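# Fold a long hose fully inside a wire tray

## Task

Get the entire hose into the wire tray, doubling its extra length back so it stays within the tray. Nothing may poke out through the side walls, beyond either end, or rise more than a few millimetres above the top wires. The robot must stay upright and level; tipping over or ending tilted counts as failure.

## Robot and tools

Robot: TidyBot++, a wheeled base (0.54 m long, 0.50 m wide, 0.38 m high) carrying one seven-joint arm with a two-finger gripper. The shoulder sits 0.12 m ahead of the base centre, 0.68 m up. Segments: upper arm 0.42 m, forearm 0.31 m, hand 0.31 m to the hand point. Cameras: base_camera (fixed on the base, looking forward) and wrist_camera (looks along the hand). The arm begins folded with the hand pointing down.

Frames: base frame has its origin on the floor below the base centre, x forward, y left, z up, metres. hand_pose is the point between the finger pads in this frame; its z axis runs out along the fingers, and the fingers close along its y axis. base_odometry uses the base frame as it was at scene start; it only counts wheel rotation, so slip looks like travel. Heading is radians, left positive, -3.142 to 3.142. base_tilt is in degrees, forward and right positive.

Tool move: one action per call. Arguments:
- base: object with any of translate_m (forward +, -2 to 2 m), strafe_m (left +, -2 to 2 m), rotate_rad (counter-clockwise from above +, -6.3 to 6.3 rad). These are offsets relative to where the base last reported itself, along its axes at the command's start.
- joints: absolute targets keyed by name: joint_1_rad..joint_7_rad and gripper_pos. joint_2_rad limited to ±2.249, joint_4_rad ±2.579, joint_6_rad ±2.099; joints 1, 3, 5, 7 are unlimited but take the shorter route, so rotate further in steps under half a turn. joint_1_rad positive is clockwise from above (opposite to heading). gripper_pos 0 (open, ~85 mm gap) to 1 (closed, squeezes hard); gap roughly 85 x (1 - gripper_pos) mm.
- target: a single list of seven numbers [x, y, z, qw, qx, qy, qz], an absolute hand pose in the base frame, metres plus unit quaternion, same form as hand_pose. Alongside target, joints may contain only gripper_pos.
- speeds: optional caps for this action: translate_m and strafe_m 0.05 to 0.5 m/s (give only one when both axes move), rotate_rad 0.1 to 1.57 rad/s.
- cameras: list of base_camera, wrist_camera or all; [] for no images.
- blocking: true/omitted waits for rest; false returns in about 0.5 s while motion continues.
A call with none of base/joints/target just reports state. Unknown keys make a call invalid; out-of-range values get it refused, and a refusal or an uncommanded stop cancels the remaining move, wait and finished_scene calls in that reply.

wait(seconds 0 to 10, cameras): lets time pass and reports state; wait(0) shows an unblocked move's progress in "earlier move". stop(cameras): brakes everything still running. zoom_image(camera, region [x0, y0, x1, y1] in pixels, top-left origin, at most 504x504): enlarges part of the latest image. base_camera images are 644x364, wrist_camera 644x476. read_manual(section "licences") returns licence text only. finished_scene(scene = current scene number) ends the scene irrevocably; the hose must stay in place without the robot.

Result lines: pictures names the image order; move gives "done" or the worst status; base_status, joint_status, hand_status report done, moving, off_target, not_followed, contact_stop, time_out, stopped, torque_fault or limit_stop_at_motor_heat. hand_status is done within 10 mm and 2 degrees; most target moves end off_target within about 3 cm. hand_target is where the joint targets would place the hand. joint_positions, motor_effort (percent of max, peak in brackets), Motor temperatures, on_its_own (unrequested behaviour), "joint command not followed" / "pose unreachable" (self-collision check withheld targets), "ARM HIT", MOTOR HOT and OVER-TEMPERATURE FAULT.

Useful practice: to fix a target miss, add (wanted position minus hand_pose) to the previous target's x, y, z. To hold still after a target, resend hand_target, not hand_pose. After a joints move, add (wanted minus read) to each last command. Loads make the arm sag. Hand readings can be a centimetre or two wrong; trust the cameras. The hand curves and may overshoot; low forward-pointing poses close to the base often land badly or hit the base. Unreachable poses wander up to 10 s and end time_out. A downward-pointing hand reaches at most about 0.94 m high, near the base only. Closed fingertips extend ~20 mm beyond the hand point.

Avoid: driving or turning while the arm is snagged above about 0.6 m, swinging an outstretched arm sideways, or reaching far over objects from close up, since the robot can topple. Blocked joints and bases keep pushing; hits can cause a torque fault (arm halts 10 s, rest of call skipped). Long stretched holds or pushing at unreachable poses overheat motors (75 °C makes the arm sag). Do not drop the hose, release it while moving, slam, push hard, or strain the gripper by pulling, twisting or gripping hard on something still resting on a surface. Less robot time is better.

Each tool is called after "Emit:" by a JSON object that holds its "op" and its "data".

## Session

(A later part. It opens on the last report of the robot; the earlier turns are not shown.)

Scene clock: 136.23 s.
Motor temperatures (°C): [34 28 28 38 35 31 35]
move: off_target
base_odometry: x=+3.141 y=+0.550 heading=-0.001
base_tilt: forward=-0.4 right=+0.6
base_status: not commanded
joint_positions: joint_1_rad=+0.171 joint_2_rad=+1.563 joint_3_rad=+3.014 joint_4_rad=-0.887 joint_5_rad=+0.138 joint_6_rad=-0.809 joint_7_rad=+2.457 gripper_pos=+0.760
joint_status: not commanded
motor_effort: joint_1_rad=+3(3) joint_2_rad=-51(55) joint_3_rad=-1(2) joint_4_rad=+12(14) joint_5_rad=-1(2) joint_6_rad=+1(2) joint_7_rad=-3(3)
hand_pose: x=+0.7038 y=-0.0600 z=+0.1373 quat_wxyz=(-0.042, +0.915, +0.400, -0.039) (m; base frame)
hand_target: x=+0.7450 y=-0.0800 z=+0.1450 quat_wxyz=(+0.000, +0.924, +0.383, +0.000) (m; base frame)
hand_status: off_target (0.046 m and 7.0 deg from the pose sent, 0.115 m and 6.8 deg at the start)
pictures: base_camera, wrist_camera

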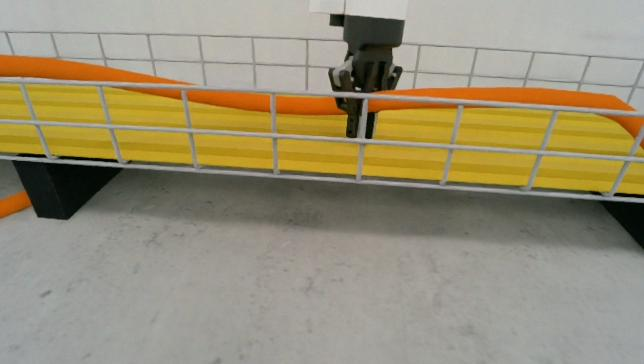

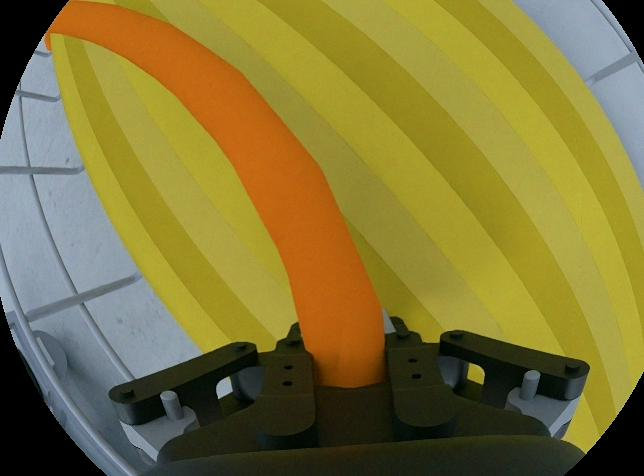

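Emit:
{"op": "move", "data": {"target": [0.775, -0.08, 0.14, 0, 0.8, 0.6, 0]}}

Emit:
{"op": "move", "data": {"joints": {"gripper_pos": 0.0}}}

Scene clock: 138.20 s.
Motor temperatures (°C): [34 28 28 38 35 31 35]
move: off_target
base_odometry: x=+3.141 y=+0.550 heading=-0.001
base_tilt: forward=-0.3 right=+0.5
base_status: not commanded
joint_positions: joint_1_rad=+0.168 joint_2_rad=+1.638 joint_3_rad=+2.992 joint_4_rad=-0.663 joint_5_rad=+0.143 joint_6_rad=-0.847 joint_7_rad=+2.868 gripper_pos=+0.760
joint_status: not commanded
motor_effort: joint_1_rad=+4(5) joint_2_rad=-55(55) joint_3_rad=-1(1) joint_4_rad=+15(16) joint_5_rad=+0(1) joint_6_rad=+3(3) joint_7_rad=-2(3)
hand_pose: x=+0.7710 y=-0.0665 z=+0.1372 quat_wxyz=(-0.016, +0.821, +0.571, +0.015) (m; base frame)
hand_target: x=+0.7750 y=-0.0800 z=+0.1400 quat_wxyz=(+0.000, +0.800, +0.600, +0.000) (m; base frame)
hand_status: off_target (0.014 m and 4.8 deg from the pose sent, 0.074 m and 27.3 deg at the start)
pictures: base_camera, wrist_camera

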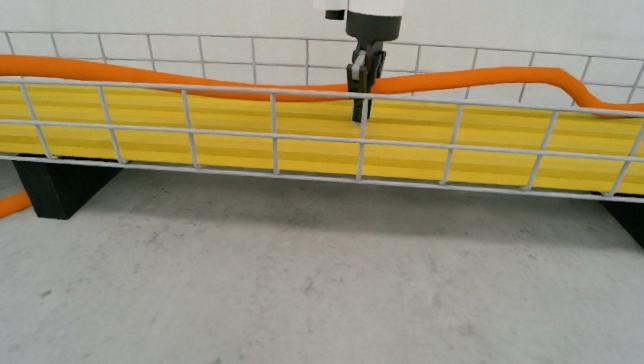

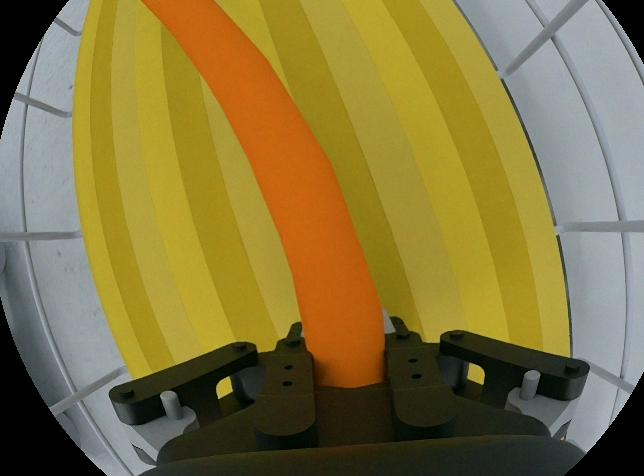

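Scene clock: 139.23 s.
Motor temperatures (°C): [34 28 28 38 35 31 35]
move: done
base_odometry: x=+3.141 y=+0.550 heading=-0.001
base_tilt: forward=-0.2 right=+0.5
base_status: not commanded
joint_positions: joint_1_rad=+0.168 joint_2_rad=+1.638 joint_3_rad=+2.993 joint_4_rad=-0.648 joint_5_rad=+0.151 joint_6_rad=-0.847 joint_7_rad=+2.869 gripper_pos=+0.000
joint_status: all done
motor_effort: joint_1_rad=-1(4) joint_2_rad=-52(55) joint_3_rad=-3(4) joint_4_rad=+13(16) joint_5_rad=-1(1) joint_6_rad=+1(3) joint_7_rad=+1(2)
hand_pose: x=+0.7784 y=-0.0709 z=+0.1406 quat_wxyz=(-0.007, +0.820, +0.572, +0.018) (m; base frame)
hand_target: x=+0.7750 y=-0.0800 z=+0.1400 quat_wxyz=(+0.000, +0.800, +0.600, +0.000) (m; base frame)
hand_status: not commanded
pictures: base_camera, wrist_camera

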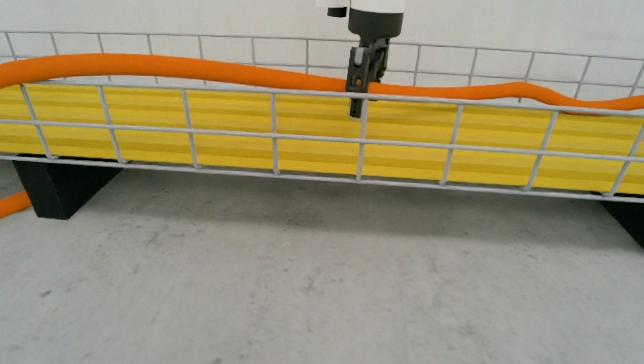

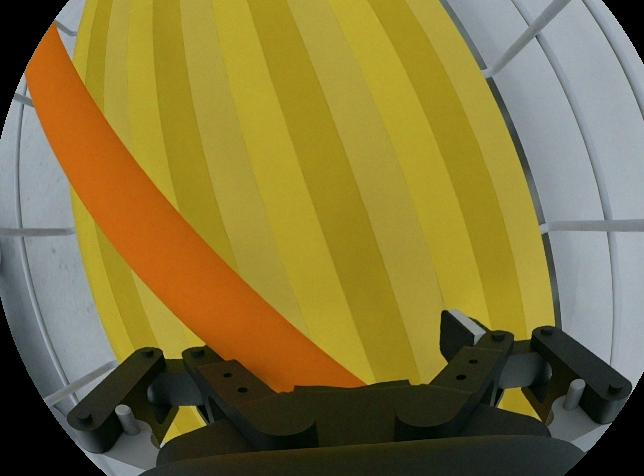

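Emit:
{"op": "move", "data": {"target": [0.765, -0.07, 0.15, 0, 0.6293, 0.7771, 0], "cameras": ["wrist_camera"]}}

Emit:
{"op": "move", "data": {"target": [0.765, -0.07, 0.42, 0, 0.6293, 0.7771, 0]}}

Scene clock: 140.70 s.
Motor temperatures (°C): [34 28 28 38 35 31 35]
move: off_target
base_odometry: x=+3.141 y=+0.550 heading=-0.001
base_tilt: forward=-0.4 right=+0.5
base_status: not commanded
joint_positions: joint_1_rad=+0.168 joint_2_rad=+1.614 joint_3_rad=+2.925 joint_4_rad=-0.721 joint_5_rad=+0.265 joint_6_rad=-0.847 joint_7_rad=+3.267 gripper_pos=+0.000
joint_status: not commanded
motor_effort: joint_1_rad=-2(2) joint_2_rad=-51(52) joint_3_rad=-4(4) joint_4_rad=+12(13) joint_5_rad=-1(1) joint_6_rad=+0(1) joint_7_rad=+0(1)
hand_pose: x=+0.7589 y=-0.0562 z=+0.1425 quat_wxyz=(-0.015, +0.659, +0.752, +0.002) (m; base frame)
hand_target: x=+0.7650 y=-0.0700 z=+0.1500 quat_wxyz=(+0.000, +0.629, +0.777, +0.000) (m; base frame)
hand_status: off_target (0.017 m and 4.8 deg from the pose sent, 0.016 m and 32.2 deg at the start)
pictures: wrist_camera

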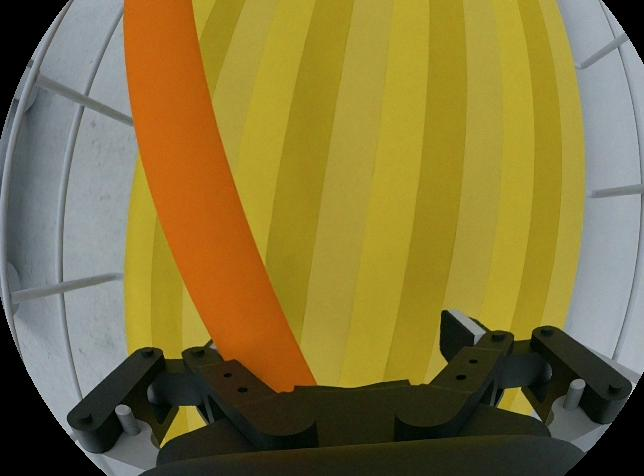

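Scene clock: 142.57 s.
Motor temperatures (°C): [34 28 28 38 35 31 35]
move: off_target
base_odometry: x=+3.141 y=+0.550 heading=-0.001
base_tilt: forward=-0.4 right=+0.5
base_status: not commanded
joint_positions: joint_1_rad=+0.193 joint_2_rad=+1.105 joint_3_rad=+2.880 joint_4_rad=-0.947 joint_5_rad=+0.265 joint_6_rad=-1.043 joint_7_rad=+3.268 gripper_pos=+0.000
joint_status: not commanded
motor_effort: joint_1_rad=-1(1) joint_2_rad=-50(56) joint_3_rad=-5(5) joint_4_rad=+14(15) joint_5_rad=+0(1) joint_6_rad=+1(1) joint_7_rad=+1(1)
hand_pose: x=+0.7920 y=-0.0588 z=+0.4257 quat_wxyz=(+0.029, +0.643, +0.765, +0.023) (m; base frame)
hand_target: x=+0.7650 y=-0.0700 z=+0.4200 quat_wxyz=(+0.000, +0.629, +0.777, +0.000) (m; base frame)
hand_status: off_target (0.030 m and 4.8 deg from the pose sent, 0.278 m and 4.8 deg at the start)
pictures: base_camera, wrist_camera

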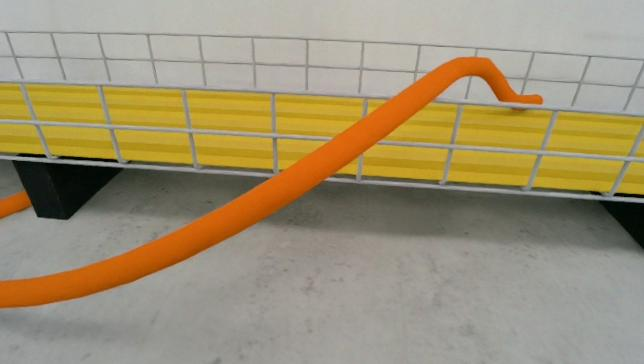

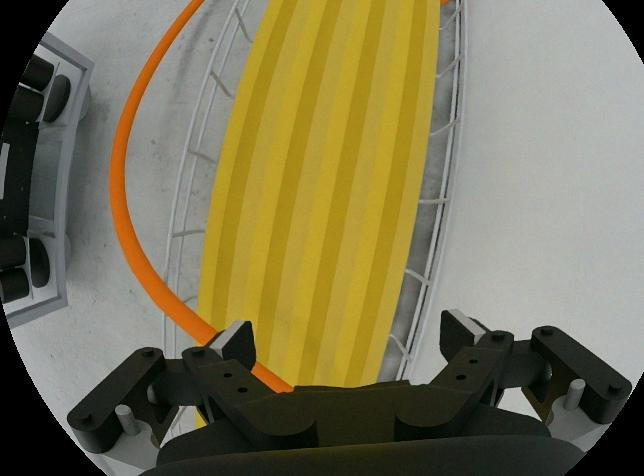

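Emit:
{"op": "move", "data": {"base": {"translate_m": -0.12, "strafe_m": 0.6}, "target": [0.62, 0.0, 0.4, 0, 0.7071, 0.7071, 0]}}

Scene clock: 146.20 s.
Motor temperatures (°C): [34 28 28 38 35 31 35]
move: off_target
base_odometry: x=+3.022 y=+1.151 heading=-0.001
base_tilt: forward=-0.4 right=+0.6
base_status: done
joint_positions: joint_1_rad=+0.212 joint_2_rad=+0.893 joint_3_rad=+2.807 joint_4_rad=-1.634 joint_5_rad=+0.370 joint_6_rad=-0.743 joint_7_rad=+2.856 gripper_pos=+0.000
joint_status: not commanded
motor_effort: joint_1_rad=-1(5) joint_2_rad=-39(50) joint_3_rad=-6(6) joint_4_rad=+9(15) joint_5_rad=+0(1) joint_6_rad=+0(1) joint_7_rad=+1(1)
hand_pose: x=+0.6053 y=+0.0005 z=+0.3951 quat_wxyz=(-0.026, +0.702, +0.711, -0.019) (m; base frame)
hand_target: x=+0.6200 y=+0.0000 z=+0.4000 quat_wxyz=(+0.000, +0.707, +0.707, +0.000) (m; base frame)
hand_status: off_target (0.015 m and 3.8 deg from the pose sent, 0.184 m and 10.7 deg at the start)
pictures: base_camera, wrist_camera

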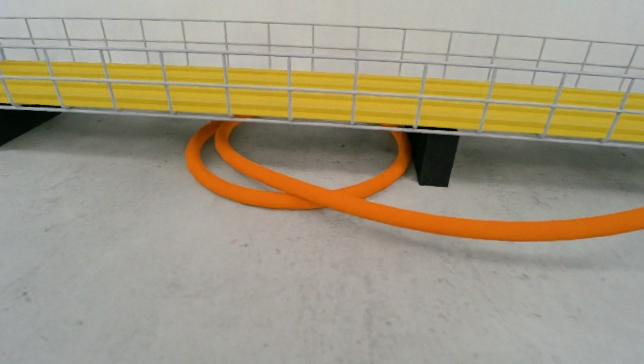

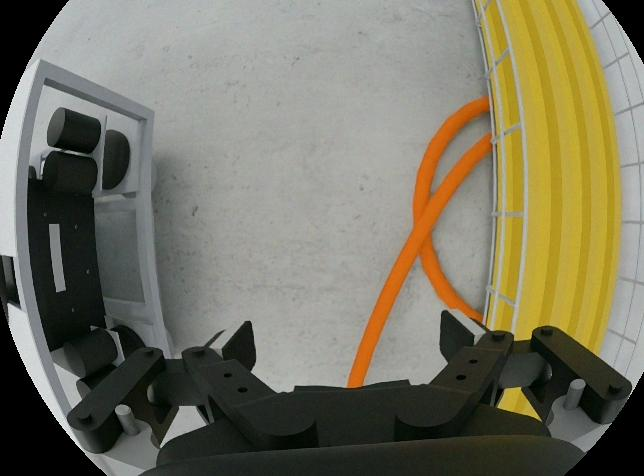

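Emit:
{"op": "move", "data": {"target": [0.75, 0.075, 0.12, 0, 0.766, 0.643, 0], "cameras": ["wrist_camera"]}}

Scene clock: 148.77 s.
Motor temperatures (°C): [34 28 28 38 35 31 35]
move: off_target
base_odometry: x=+3.022 y=+1.151 heading=-0.001
base_tilt: forward=-0.4 right=+0.5
base_status: not commanded
joint_positions: joint_1_rad=-0.029 joint_2_rad=+1.559 joint_3_rad=+2.946 joint_4_rad=-0.798 joint_5_rad=+0.303 joint_6_rad=-0.779 joint_7_rad=+2.791 gripper_pos=+0.000
joint_status: not commanded
motor_effort: joint_1_rad=-1(2) joint_2_rad=-41(53) joint_3_rad=-3(6) joint_4_rad=+13(15) joint_5_rad=+0(2) joint_6_rad=+7(11) joint_7_rad=+1(1)
hand_pose: x=+0.7690 y=+0.0589 z=+0.1597 quat_wxyz=(+0.015, +0.743, +0.669, +0.006) (m; base frame)
hand_target: x=+0.7500 y=+0.0750 z=+0.1200 quat_wxyz=(+0.000, +0.766, +0.643, +0.000) (m; base frame)
hand_status: off_target (0.047 m and 4.3 deg from the pose sent, 0.320 m and 11.3 deg at the start)
pictures: wrist_camera

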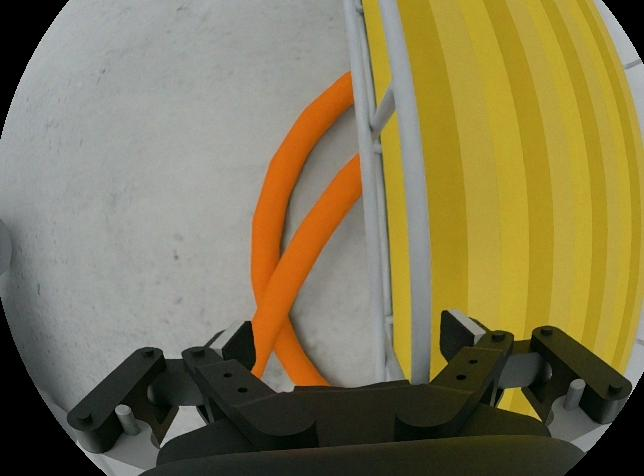

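Emit:
{"op": "move", "data": {"target": [0.70, 0.06, 0.22, 0, 0.766, 0.643, 0], "joints": {"gripper_pos": 0.3}, "cameras": ["wrist_camera"]}}

Emit:
{"op": "move", "data": {"target": [0.70, 0.06, 0.09, 0, 0.766, 0.643, 0], "cameras": ["wrist_camera"]}}

Scene clock: 150.83 s.
Motor temperatures (°C): [34 28 28 38 35 31 35]
move: off_target
base_odometry: x=+3.022 y=+1.151 heading=-0.001
base_tilt: forward=-0.4 right=+0.5
base_status: not commanded
joint_positions: joint_1_rad=-0.004 joint_2_rad=+1.336 joint_3_rad=+2.919 joint_4_rad=-1.217 joint_5_rad=+0.346 joint_6_rad=-0.636 joint_7_rad=+2.663 gripper_pos=+0.300
joint_status: all done
motor_effort: joint_1_rad=-1(3) joint_2_rad=-47(51) joint_3_rad=-5(8) joint_4_rad=+9(15) joint_5_rad=+0(4) joint_6_rad=+0(15) joint_7_rad=+1(1)
hand_pose: x=+0.6961 y=+0.0721 z=+0.2169 quat_wxyz=(-0.009, +0.754, +0.657, -0.001) (m; base frame)
hand_target: x=+0.7000 y=+0.0600 z=+0.2200 quat_wxyz=(+0.000, +0.766, +0.643, +0.000) (m; base frame)
hand_status: off_target (0.013 m and 2.3 deg from the pose sent, 0.092 m and 4.3 deg at the start)
pictures: wrist_camera

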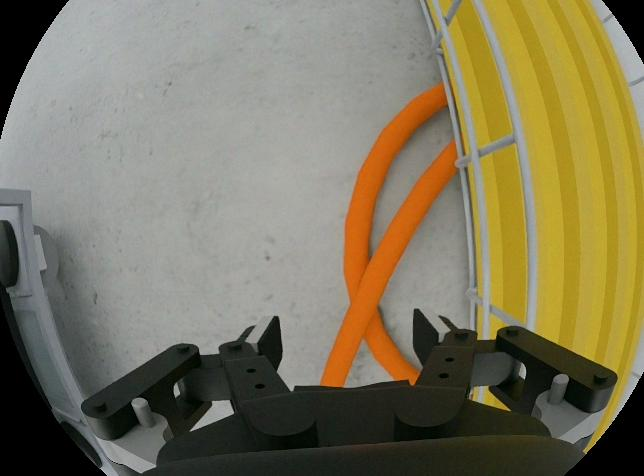

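Scene clock: 152.50 s.
Motor temperatures (°C): [34 28 28 38 35 31 35]
move: off_target
base_odometry: x=+3.022 y=+1.151 heading=-0.001
base_tilt: forward=-0.3 right=+0.4
base_status: not commanded
joint_positions: joint_1_rad=-0.004 joint_2_rad=+1.612 joint_3_rad=+2.926 joint_4_rad=-1.010 joint_5_rad=+0.346 joint_6_rad=-0.624 joint_7_rad=+2.663 gripper_pos=+0.300
joint_status: not commanded
motor_effort: joint_1_rad=+0(2) joint_2_rad=-47(51) joint_3_rad=-4(5) joint_4_rad=+7(10) joint_5_rad=-1(1) joint_6_rad=+0(1) joint_7_rad=+1(1)
hand_pose: x=+0.6716 y=+0.0650 z=+0.0898 quat_wxyz=(-0.030, +0.768, +0.639, -0.024) (m; base frame)
hand_target: x=+0.7000 y=+0.0600 z=+0.0900 quat_wxyz=(+0.000, +0.766, +0.643, +0.000) (m; base frame)
hand_status: off_target (0.029 m and 4.5 deg from the pose sent, 0.127 m and 2.3 deg at the start)
pictures: wrist_camera

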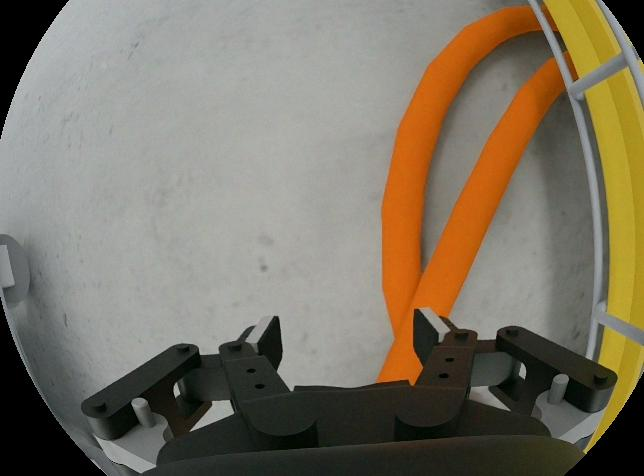

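Emit:
{"op": "move", "data": {"target": [0.745, 0.055, 0.11, 0, 0.8, 0.6, 0], "joints": {"gripper_pos": 0.1}, "cameras": ["wrist_camera"]}}

Emit:
{"op": "move", "data": {"target": [0.745, 0.055, 0.02, 0, 0.8, 0.6, 0], "cameras": ["wrist_camera"]}}

Scene clock: 153.90 s.
Motor temperatures (°C): [34 28 27 38 35 31 35]
move: off_target
base_odometry: x=+3.022 y=+1.151 heading=-0.001
base_tilt: forward=-0.3 right=+0.5
base_status: not commanded
joint_positions: joint_1_rad=-0.017 joint_2_rad=+1.654 joint_3_rad=+2.950 joint_4_rad=-0.850 joint_5_rad=+0.286 joint_6_rad=-0.729 joint_7_rad=+2.663 gripper_pos=+0.100
joint_status: all done
motor_effort: joint_1_rad=+3(3) joint_2_rad=-55(56) joint_3_rad=-3(5) joint_4_rad=+16(19) joint_5_rad=+1(2) joint_6_rad=+6(8) joint_7_rad=+1(1)
hand_pose: x=+0.7029 y=+0.0569 z=+0.0905 quat_wxyz=(-0.023, +0.789, +0.613, -0.028) (m; base frame)
hand_target: x=+0.7450 y=+0.0550 z=+0.1100 quat_wxyz=(+0.000, +0.800, +0.600, +0.000) (m; base frame)
hand_status: off_target (0.046 m and 4.6 deg from the pose sent, 0.077 m and 7.3 deg at the start)
pictures: wrist_camera

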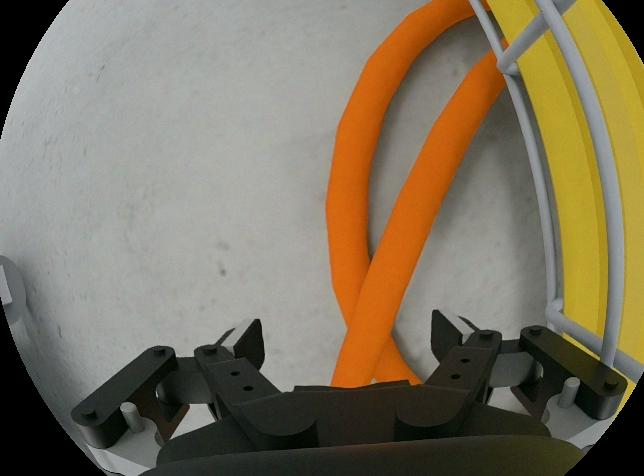

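Scene clock: 155.40 s.
Motor temperatures (°C): [34 28 27 38 35 31 35]
move: off_target
base_odometry: x=+3.022 y=+1.151 heading=-0.001
base_tilt: forward=-0.4 right=+0.5
base_status: not commanded
joint_positions: joint_1_rad=-0.043 joint_2_rad=+1.867 joint_3_rad=+3.020 joint_4_rad=-0.491 joint_5_rad=+0.148 joint_6_rad=-0.878 joint_7_rad=+2.680 gripper_pos=+0.100
joint_status: not commanded
motor_effort: joint_1_rad=+0(5) joint_2_rad=-47(57) joint_3_rad=+0(4) joint_4_rad=+20(24) joint_5_rad=+3(3) joint_6_rad=+13(14) joint_7_rad=+1(5)
hand_pose: x=+0.7143 y=+0.0467 z=+0.0286 quat_wxyz=(-0.027, +0.818, +0.573, -0.037) (m; base frame)
hand_target: x=+0.7450 y=+0.0550 z=+0.0200 quat_wxyz=(+0.000, +0.800, +0.600, +0.000) (m; base frame)
hand_status: off_target (0.033 m and 6.4 deg from the pose sent, 0.082 m and 4.6 deg at the start)
pictures: wrist_camera

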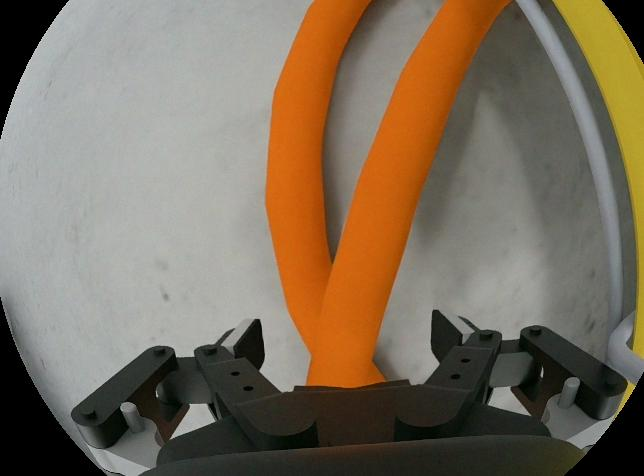

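Emit:
{"op": "move", "data": {"joints": {"gripper_pos": 0.9}, "cameras": ["wrist_camera"]}}

Emit:
{"op": "move", "data": {"target": [0.70, 0.055, 0.08, 0, 0.766, 0.643, 0], "cameras": ["wrist_camera"]}}

Scene clock: 156.57 s.
Motor temperatures (°C): [34 28 27 38 35 31 35]
move: off_target
base_odometry: x=+3.022 y=+1.151 heading=-0.001
base_tilt: forward=-0.4 right=+0.5
base_status: not commanded
joint_positions: joint_1_rad=-0.055 joint_2_rad=+1.867 joint_3_rad=+3.022 joint_4_rad=-0.474 joint_5_rad=+0.144 joint_6_rad=-0.891 joint_7_rad=+2.683 gripper_pos=+0.727
joint_status: gripper_pos off_target (ended at +0.727, target +0.900)
motor_effort: joint_1_rad=+2(4) joint_2_rad=-43(47) joint_3_rad=+0(1) joint_4_rad=+18(21) joint_5_rad=+2(4) joint_6_rad=+14(16) joint_7_rad=+1(2)
hand_pose: x=+0.7189 y=+0.0533 z=+0.0325 quat_wxyz=(-0.025, +0.815, +0.578, -0.035) (m; base frame)
hand_target: x=+0.7450 y=+0.0550 z=+0.0200 quat_wxyz=(+0.000, +0.800, +0.600, +0.000) (m; base frame)
hand_status: not commanded
pictures: wrist_camera

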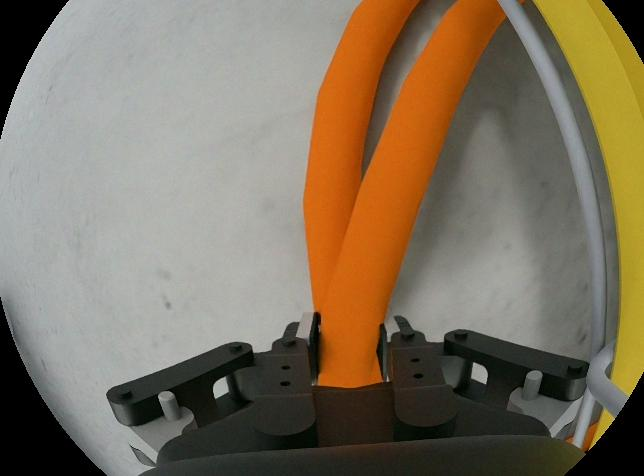

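Scene clock: 158.33 s.
Motor temperatures (°C): [34 28 27 38 35 31 35]
move: off_target
base_odometry: x=+3.022 y=+1.151 heading=-0.001
base_tilt: forward=-0.4 right=+0.4
base_status: not commanded
joint_positions: joint_1_rad=-0.026 joint_2_rad=+1.666 joint_3_rad=+2.952 joint_4_rad=-0.947 joint_5_rad=+0.328 joint_6_rad=-0.628 joint_7_rad=+2.683 gripper_pos=+0.728
joint_status: not commanded
motor_effort: joint_1_rad=-1(3) joint_2_rad=-49(51) joint_3_rad=-4(4) joint_4_rad=+7(18) joint_5_rad=+1(3) joint_6_rad=+0(14) joint_7_rad=+2(2)
hand_pose: x=+0.6727 y=+0.0633 z=+0.0668 quat_wxyz=(-0.023, +0.763, +0.645, -0.029) (m; base frame)
hand_target: x=+0.7000 y=+0.0550 z=+0.0800 quat_wxyz=(+0.000, +0.766, +0.643, +0.000) (m; base frame)
hand_status: off_target (0.031 m and 4.2 deg from the pose sent, 0.051 m and 10.6 deg at the start)
pictures: wrist_camera

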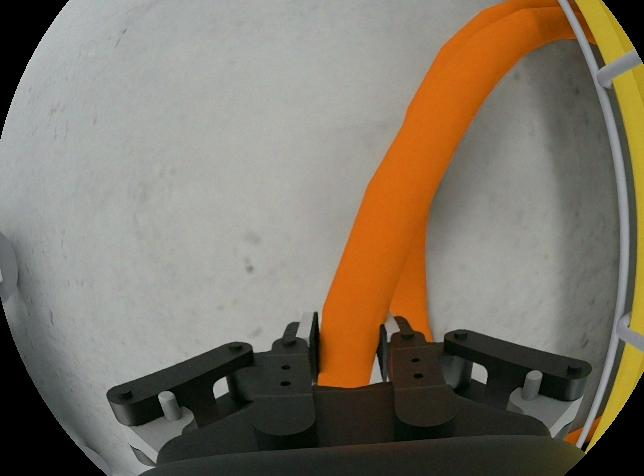

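Emit:
{"op": "move", "data": {"base": {"translate_m": -0.4}}}

Scene clock: 160.73 s.
Motor temperatures (°C): [34 28 27 38 35 31 35]
move: done
base_odometry: x=+2.621 y=+1.151 heading=-0.001
base_tilt: forward=-0.3 right=+0.4
base_status: done
joint_positions: joint_1_rad=-0.020 joint_2_rad=+1.653 joint_3_rad=+2.951 joint_4_rad=-0.953 joint_5_rad=+0.340 joint_6_rad=-0.616 joint_7_rad=+2.683 gripper_pos=+0.730
joint_status: not commanded
motor_effort: joint_1_rad=-2(2) joint_2_rad=-49(50) joint_3_rad=-4(5) joint_4_rad=+8(10) joint_5_rad=+1(1) joint_6_rad=+0(2) joint_7_rad=+1(2)
hand_pose: x=+0.6813 y=+0.0598 z=+0.0729 quat_wxyz=(-0.016, +0.762, +0.647, -0.022) (m; base frame)
hand_target: x=+0.7000 y=+0.0550 z=+0.0800 quat_wxyz=(+0.000, +0.766, +0.643, +0.000) (m; base frame)
hand_status: not commanded
pictures: base_camera, wrist_camera

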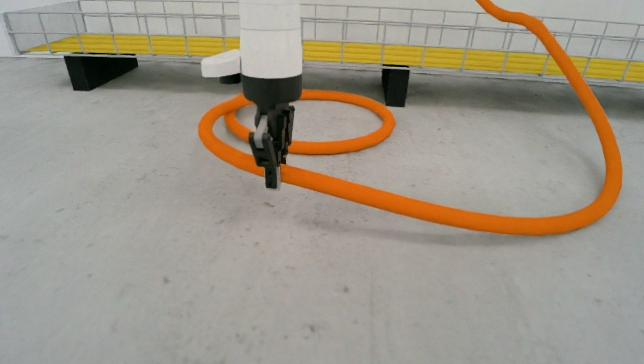

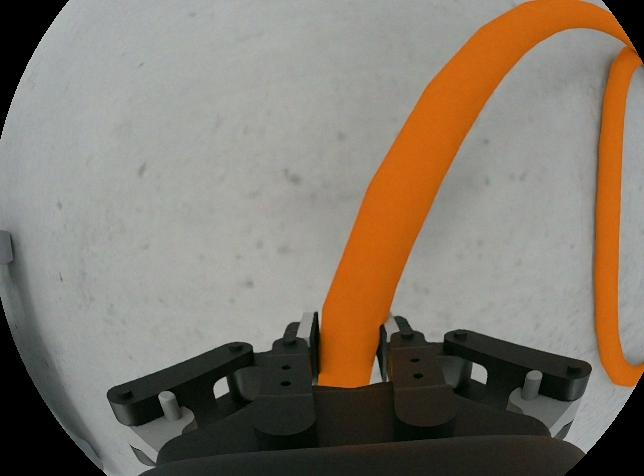

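Emit:
{"op": "move", "data": {"target": [0.70, 0.055, 0.035, 0, 0.766, 0.643, 0], "cameras": []}}

Emit:
{"op": "move", "data": {"joints": {"gripper_pos": 0.2}, "cameras": []}}

Emit:
{"op": "move", "data": {"target": [0.60, 0.0, 0.62, 0, 0.7071, 0.7071, 0]}}

Scene clock: 162.30 s.
Motor temperatures (°C): [34 28 27 38 35 31 35]
move: off_target
base_odometry: x=+2.621 y=+1.151 heading=-0.001
base_tilt: forward=-0.3 right=+0.5
base_status: not commanded
joint_positions: joint_1_rad=-0.020 joint_2_rad=+1.740 joint_3_rad=+2.951 joint_4_rad=-0.850 joint_5_rad=+0.340 joint_6_rad=-0.616 joint_7_rad=+2.683 gripper_pos=+0.730
joint_status: not commanded
motor_effort: joint_1_rad=+0(2) joint_2_rad=-47(50) joint_3_rad=-3(5) joint_4_rad=+8(9) joint_5_rad=+1(1) joint_6_rad=+0(1) joint_7_rad=+2(2)
hand_pose: x=+0.6864 y=+0.0556 z=+0.0390 quat_wxyz=(-0.010, +0.768, +0.640, -0.017) (m; base frame)
hand_target: x=+0.7000 y=+0.0550 z=+0.0350 quat_wxyz=(+0.000, +0.766, +0.643, +0.000) (m; base frame)
hand_status: off_target (0.014 m and 2.3 deg from the pose sent, 0.043 m and 3.2 deg at the start)
pictures: none
No camera images: "cameras" was empty.

Scene clock: 163.23 s.
Motor temperatures (°C): [34 28 27 38 35 31 35]
move: done
base_odometry: x=+2.621 y=+1.151 heading=-0.001
base_tilt: forward=-0.4 right=+0.5
base_status: not commanded
joint_positions: joint_1_rad=-0.020 joint_2_rad=+1.740 joint_3_rad=+2.951 joint_4_rad=-0.850 joint_5_rad=+0.340 joint_6_rad=-0.616 joint_7_rad=+2.683 gripper_pos=+0.200
joint_status: all done
motor_effort: joint_1_rad=-1(2) joint_2_rad=-47(48) joint_3_rad=-4(5) joint_4_rad=+8(9) joint_5_rad=+0(1) joint_6_rad=+0(1) joint_7_rad=+1(2)
hand_pose: x=+0.6864 y=+0.0556 z=+0.0390 quat_wxyz=(-0.010, +0.768, +0.640, -0.017) (m; base frame)
hand_target: x=+0.7000 y=+0.0550 z=+0.0350 quat_wxyz=(+0.000, +0.766, +0.643, +0.000) (m; base frame)
hand_status: not commanded
pictures: none
No camera images: "cameras" was empty.

Scene clock: 165.77 s.
Motor temperatures (°C): [34 29 27 38 35 31 35]
move: off_target
base_odometry: x=+2.621 y=+1.151 heading=-0.001
base_tilt: forward=-0.4 right=+0.5
base_status: not commanded
joint_positions: joint_1_rad=+0.169 joint_2_rad=+0.509 joint_3_rad=+2.855 joint_4_rad=-1.474 joint_5_rad=+0.203 joint_6_rad=-1.113 joint_7_rad=+2.953 gripper_pos=+0.200
joint_status: not commanded
motor_effort: joint_1_rad=-1(1) joint_2_rad=-34(53) joint_3_rad=-3(5) joint_4_rad=+15(16) joint_5_rad=+0(1) joint_6_rad=+1(1) joint_7_rad=+0(1)
hand_pose: x=+0.6286 y=-0.0045 z=+0.6211 quat_wxyz=(+0.039, +0.716, +0.697, +0.013) (m; base frame)
hand_target: x=+0.6000 y=+0.0000 z=+0.6200 quat_wxyz=(+0.000, +0.707, +0.707, +0.000) (m; base frame)
hand_status: off_target (0.029 m and 5.0 deg from the pose sent, 0.590 m and 10.7 deg at the start)
pictures: base_camera, wrist_camera

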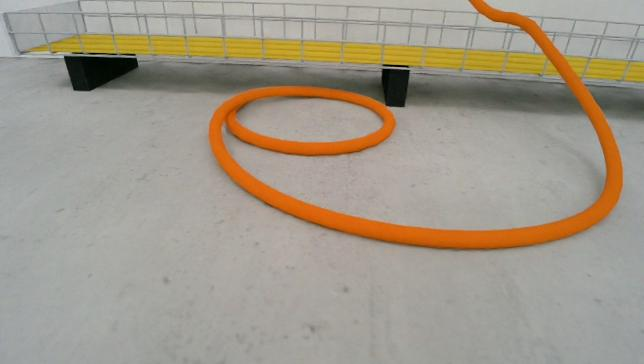

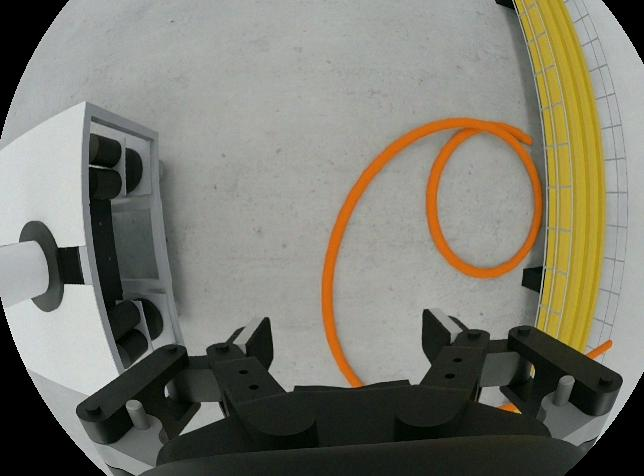

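Emit:
{"op": "move", "data": {"target": [0.665, -0.07, 0.13, 0, 0.7071, 0.7071, 0], "joints": {"gripper_pos": 0.0}, "cameras": ["wrist_camera"]}}

Scene clock: 168.87 s.
Motor temperatures (°C): [34 29 27 38 35 30 35]
move: off_target
base_odometry: x=+2.621 y=+1.151 heading=-0.001
base_tilt: forward=-0.3 right=+0.5
base_status: not commanded
joint_positions: joint_1_rad=+0.239 joint_2_rad=+1.473 joint_3_rad=+2.873 joint_4_rad=-1.258 joint_5_rad=+0.522 joint_6_rad=-0.544 joint_7_rad=+2.927 gripper_pos=+0.000
joint_status: all done
motor_effort: joint_1_rad=-1(1) joint_2_rad=-45(49) joint_3_rad=-6(6) joint_4_rad=+6(15) joint_5_rad=+0(1) joint_6_rad=+0(1) joint_7_rad=+0(1)
hand_pose: x=+0.6450 y=-0.0445 z=+0.1381 quat_wxyz=(-0.030, +0.689, +0.724, -0.015) (m; base frame)
hand_target: x=+0.6650 y=-0.0700 z=+0.1300 quat_wxyz=(+0.000, +0.707, +0.707, +0.000) (m; base frame)
hand_status: off_target (0.033 m and 4.8 deg from the pose sent, 0.497 m and 5.0 deg at the start)
pictures: wrist_camera

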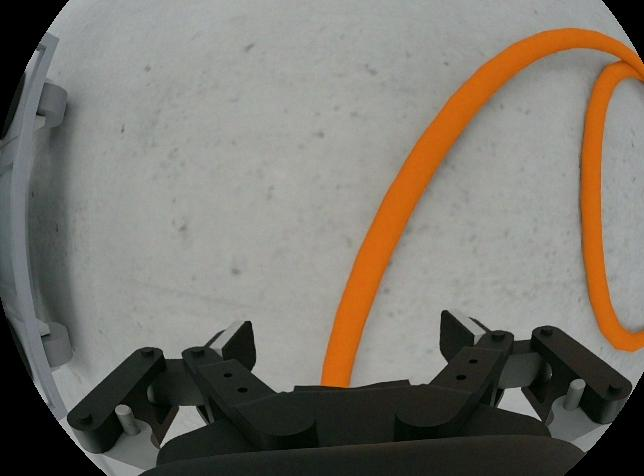

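Emit:
{"op": "move", "data": {"target": [0.68, -0.085, 0.02, 0, 0.78, 0.6258, 0], "cameras": ["wrist_camera"]}}

Emit:
{"op": "move", "data": {"joints": {"gripper_pos": 0.8}, "cameras": ["wrist_camera"]}}

Scene clock: 170.50 s.
Motor temperatures (°C): [34 29 27 38 35 30 35]
move: off_target
base_odometry: x=+2.621 y=+1.151 heading=-0.001
base_tilt: forward=-0.3 right=+0.5
base_status: not commanded
joint_positions: joint_1_rad=+0.239 joint_2_rad=+1.757 joint_3_rad=+2.920 joint_4_rad=-0.897 joint_5_rad=+0.459 joint_6_rad=-0.544 joint_7_rad=+2.903 gripper_pos=+0.000
joint_status: not commanded
motor_effort: joint_1_rad=+0(2) joint_2_rad=-46(49) joint_3_rad=-4(6) joint_4_rad=+8(9) joint_5_rad=+0(1) joint_6_rad=+0(0) joint_7_rad=+0(1)
hand_pose: x=+0.6734 y=-0.0826 z=+0.0237 quat_wxyz=(-0.002, +0.747, +0.665, -0.009) (m; base frame)
hand_target: x=+0.6800 y=-0.0850 z=+0.0200 quat_wxyz=(+0.000, +0.780, +0.626, +0.000) (m; base frame)
hand_status: off_target (0.008 m and 5.9 deg from the pose sent, 0.130 m and 15.8 deg at the start)
pictures: wrist_camera

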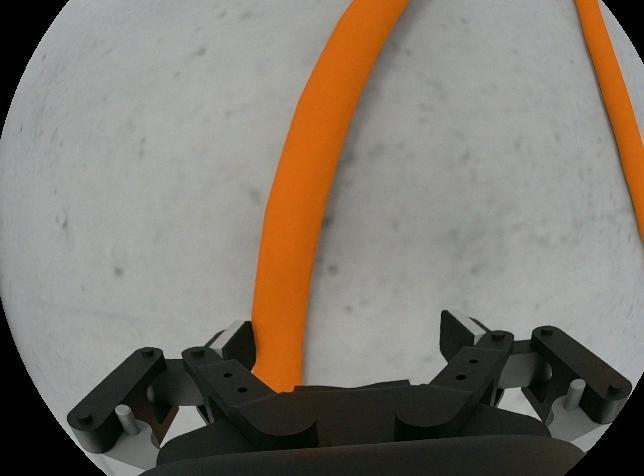

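Scene clock: 171.50 s.
Motor temperatures (°C): [34 29 27 38 35 30 35]
move: done
base_odometry: x=+2.621 y=+1.151 heading=-0.001
base_tilt: forward=-0.3 right=+0.5
base_status: not commanded
joint_positions: joint_1_rad=+0.239 joint_2_rad=+1.734 joint_3_rad=+2.920 joint_4_rad=-0.895 joint_5_rad=+0.450 joint_6_rad=-0.555 joint_7_rad=+2.901 gripper_pos=+0.798
joint_status: all done
motor_effort: joint_1_rad=+0(1) joint_2_rad=-40(46) joint_3_rad=-3(4) joint_4_rad=+9(12) joint_5_rad=+1(1) joint_6_rad=+4(7) joint_7_rad=+1(2)
hand_pose: x=+0.6851 y=-0.0854 z=+0.0369 quat_wxyz=(+0.003, +0.750, +0.661, -0.005) (m; base frame)
hand_target: x=+0.6800 y=-0.0850 z=+0.0200 quat_wxyz=(+0.000, +0.780, +0.626, +0.000) (m; base frame)
hand_status: not commanded
pictures: wrist_camera

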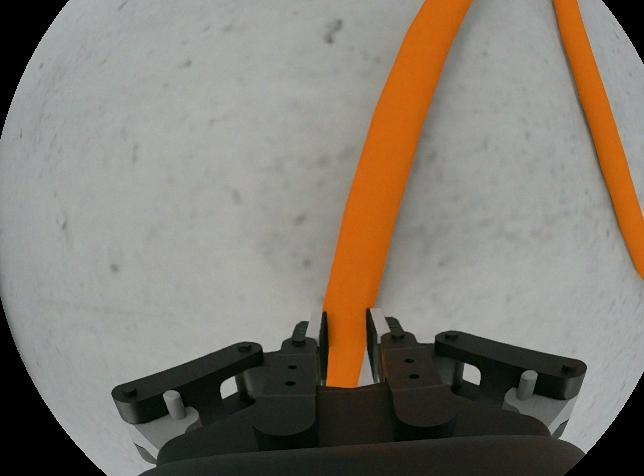

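Emit:
{"op": "move", "data": {"joints": {"gripper_pos": 0.85}, "base": {"translate_m": 0.33}}}

Scene clock: 173.87 s.
Motor temperatures (°C): [34 29 27 38 35 30 35]
move: done
base_odometry: x=+2.951 y=+1.151 heading=-0.001
base_tilt: forward=-0.3 right=+0.5
base_status: done
joint_positions: joint_1_rad=+0.240 joint_2_rad=+1.730 joint_3_rad=+2.924 joint_4_rad=-0.903 joint_5_rad=+0.444 joint_6_rad=-0.600 joint_7_rad=+2.895 gripper_pos=+0.845
joint_status: all done
motor_effort: joint_1_rad=-1(4) joint_2_rad=-40(43) joint_3_rad=-3(5) joint_4_rad=+11(17) joint_5_rad=+1(2) joint_6_rad=+7(16) joint_7_rad=+1(2)
hand_pose: x=+0.6687 y=-0.0874 z=+0.0381 quat_wxyz=(-0.011, +0.753, +0.657, -0.026) (m; base frame)
hand_target: x=+0.6800 y=-0.0850 z=+0.0200 quat_wxyz=(+0.000, +0.780, +0.626, +0.000) (m; base frame)
hand_status: not commanded
pictures: base_camera, wrist_camera

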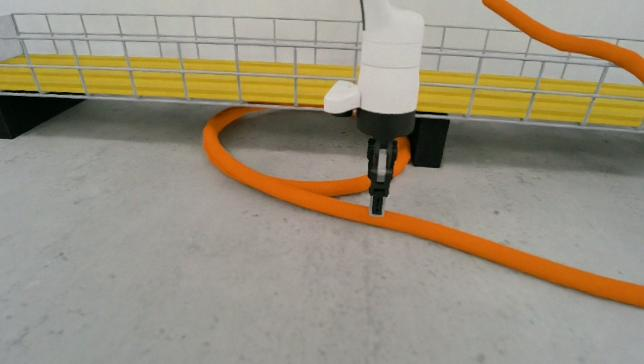

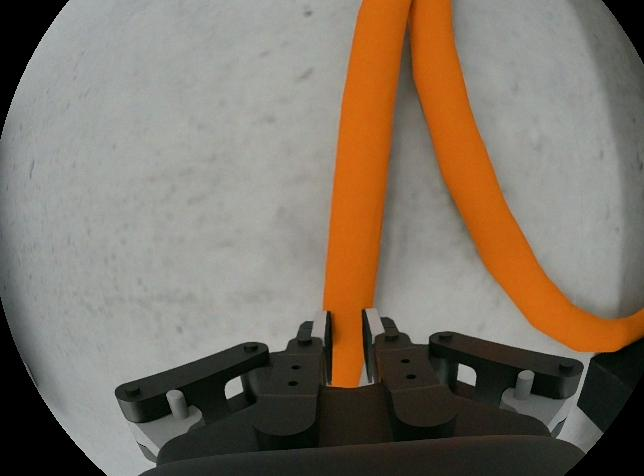

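Emit:
{"op": "move", "data": {"joints": {"gripper_pos": 0.2}, "cameras": []}}

Emit:
{"op": "move", "data": {"target": [0.62, 0.0, 0.45, 0, 0.7071, 0.7071, 0], "base": {"strafe_m": 0.25}}}

Scene clock: 175.13 s.
Motor temperatures (°C): [34 29 27 38 35 30 35]
move: done
base_odometry: x=+2.951 y=+1.151 heading=-0.001
base_tilt: forward=-0.3 right=+0.6
base_status: not commanded
joint_positions: joint_1_rad=+0.240 joint_2_rad=+1.749 joint_3_rad=+2.924 joint_4_rad=-0.893 joint_5_rad=+0.444 joint_6_rad=-0.579 joint_7_rad=+2.895 gripper_pos=+0.200
joint_status: all done
motor_effort: joint_1_rad=+1(2) joint_2_rad=-46(47) joint_3_rad=-3(3) joint_4_rad=+9(12) joint_5_rad=+1(2) joint_6_rad=+1(7) joint_7_rad=+0(2)
hand_pose: x=+0.6682 y=-0.0855 z=+0.0284 quat_wxyz=(-0.010, +0.754, +0.657, -0.020) (m; base frame)
hand_target: x=+0.6800 y=-0.0850 z=+0.0200 quat_wxyz=(+0.000, +0.780, +0.626, +0.000) (m; base frame)
hand_status: not commanded
pictures: none
No camera images: "cameras" was empty.

Scene clock: 177.40 s.
Motor temperatures (°C): [34 29 27 38 35 30 35]
move: off_target
base_odometry: x=+2.952 y=+1.401 heading=-0.001
base_tilt: forward=-0.3 right=+0.5
base_status: done
joint_positions: joint_1_rad=+0.227 joint_2_rad=+0.797 joint_3_rad=+2.807 joint_4_rad=-1.611 joint_5_rad=+0.394 joint_6_rad=-0.731 joint_7_rad=+2.895 gripper_pos=+0.200
joint_status: not commanded
motor_effort: joint_1_rad=+0(5) joint_2_rad=-39(51) joint_3_rad=-5(7) joint_4_rad=+12(12) joint_5_rad=+0(1) joint_6_rad=+1(2) joint_7_rad=+1(2)
hand_pose: x=+0.6470 y=-0.0178 z=+0.4472 quat_wxyz=(+0.032, +0.690, +0.723, +0.015) (m; base frame)
hand_target: x=+0.6200 y=+0.0000 z=+0.4500 quat_wxyz=(+0.000, +0.707, +0.707, +0.000) (m; base frame)
hand_status: off_target (0.033 m and 4.9 deg from the pose sent, 0.433 m and 8.3 deg at the start)
pictures: base_camera, wrist_camera

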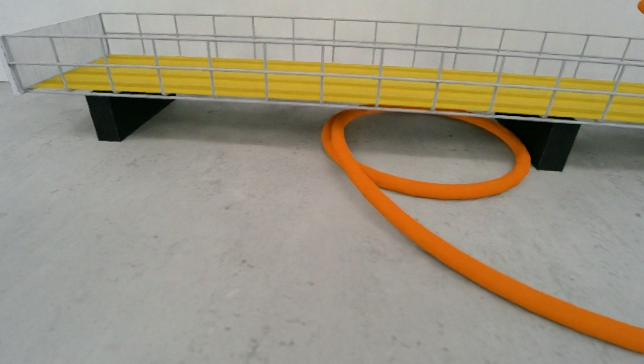

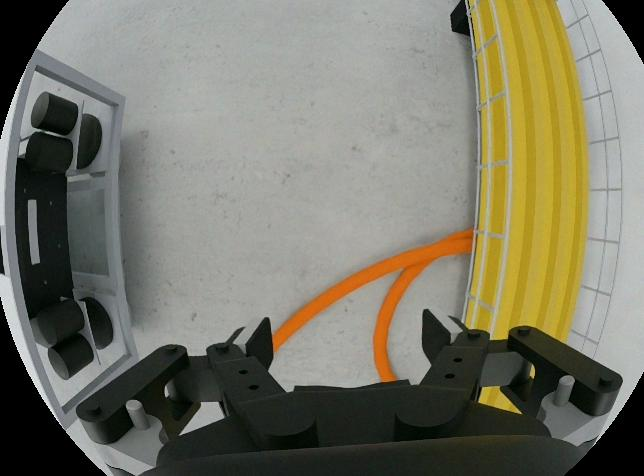

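Emit:
{"op": "move", "data": {"base": {"translate_m": 0.14}, "target": [0.62, -0.05, 0.2, 0, 0.9744, 0.225, 0], "cameras": ["wrist_camera"]}}

Scene clock: 180.17 s.
Motor temperatures (°C): [34 29 27 37 35 30 35]
move: off_target
base_odometry: x=+3.092 y=+1.401 heading=-0.001
base_tilt: forward=-0.4 right=+0.5
base_status: done
joint_positions: joint_1_rad=+0.177 joint_2_rad=+1.257 joint_3_rad=+3.052 joint_4_rad=-1.564 joint_5_rad=+0.273 joint_6_rad=-0.396 joint_7_rad=+1.999 gripper_pos=+0.200
joint_status: not commanded
motor_effort: joint_1_rad=+0(2) joint_2_rad=-42(45) joint_3_rad=-3(5) joint_4_rad=+5(13) joint_5_rad=+0(1) joint_6_rad=+0(2) joint_7_rad=+0(1)
hand_pose: x=+0.5953 y=-0.0617 z=+0.2051 quat_wxyz=(-0.004, +0.964, +0.266, -0.032) (m; base frame)
hand_target: x=+0.6200 y=-0.0500 z=+0.2000 quat_wxyz=(+0.000, +0.974, +0.225, +0.000) (m; base frame)
hand_status: off_target (0.028 m and 6.0 deg from the pose sent, 0.251 m and 66.8 deg at the start)
pictures: wrist_camera

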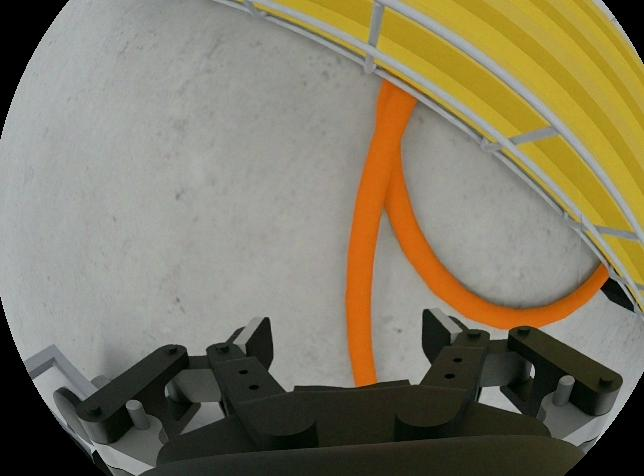

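Emit:
{"op": "move", "data": {}}

Scene clock: 180.83 s.
Motor temperatures (°C): [34 29 27 37 35 30 35]
base_odometry: x=+3.092 y=+1.401 heading=-0.001
base_tilt: forward=-0.4 right=+0.5
base_status: done
joint_positions: joint_1_rad=+0.177 joint_2_rad=+1.257 joint_3_rad=+3.052 joint_4_rad=-1.564 joint_5_rad=+0.273 joint_6_rad=-0.395 joint_7_rad=+1.997 gripper_pos=+0.200
joint_status: not commanded
motor_effort: joint_1_rad=+0(2) joint_2_rad=-42(45) joint_3_rad=-3(5) joint_4_rad=+5(13) joint_5_rad=+0(1) joint_6_rad=-1(2) joint_7_rad=+1(1)
hand_pose: x=+0.5956 y=-0.0616 z=+0.2051 quat_wxyz=(-0.004, +0.964, +0.265, -0.031) (m; base frame)
hand_target: x=+0.6200 y=-0.0500 z=+0.2000 quat_wxyz=(+0.000, +0.974, +0.225, +0.000) (m; base frame)
hand_status: off_target (0.028 m and 5.9 deg from the pose sent, 0.251 m and 66.8 deg at the start)
pictures: base_camera, wrist_camera

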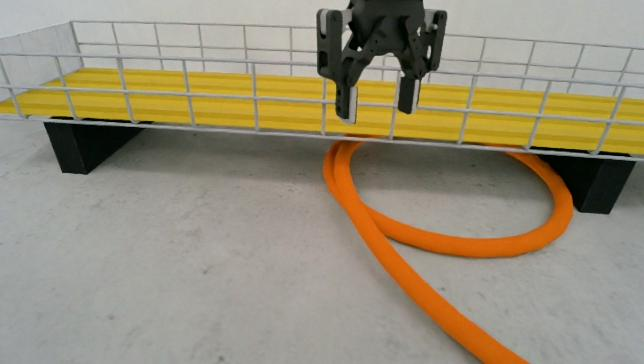

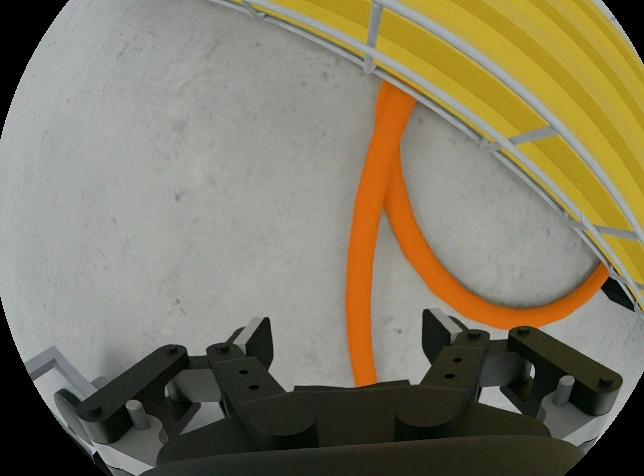

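Emit:
{"op": "move", "data": {"target": [0.642, -0.076, 0.10, 0, 0.9877, 0.1564, 0], "joints": {"gripper_pos": 0.0}, "cameras": ["wrist_camera"]}}

Scene clock: 183.53 s.
Motor temperatures (°C): [34 29 27 37 35 30 35]
move: off_target
base_odometry: x=+3.092 y=+1.401 heading=-0.001
base_tilt: forward=-0.3 right=+0.6
base_status: not commanded
joint_positions: joint_1_rad=+0.177 joint_2_rad=+1.506 joint_3_rad=+3.071 joint_4_rad=-1.298 joint_5_rad=+0.214 joint_6_rad=-0.395 joint_7_rad=+1.963 gripper_pos=+0.000
joint_status: all done
motor_effort: joint_1_rad=+0(1) joint_2_rad=-44(47) joint_3_rad=-3(3) joint_4_rad=+5(6) joint_5_rad=+0(0) joint_6_rad=+0(0) joint_7_rad=+0(2)
hand_pose: x=+0.6236 y=-0.0707 z=+0.1034 quat_wxyz=(-0.004, +0.978, +0.209, -0.024) (m; base frame)
hand_target: x=+0.6420 y=-0.0760 z=+0.1000 quat_wxyz=(+0.000, +0.988, +0.156, +0.000) (m; base frame)
hand_status: off_target (0.019 m and 6.8 deg from the pose sent, 0.116 m and 13.2 deg at the start)
pictures: wrist_camera

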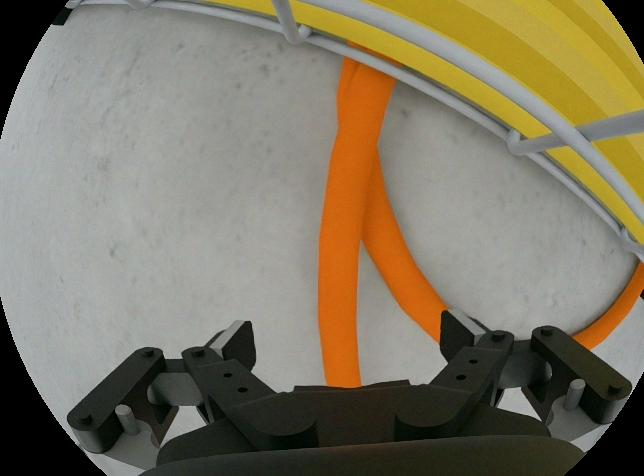

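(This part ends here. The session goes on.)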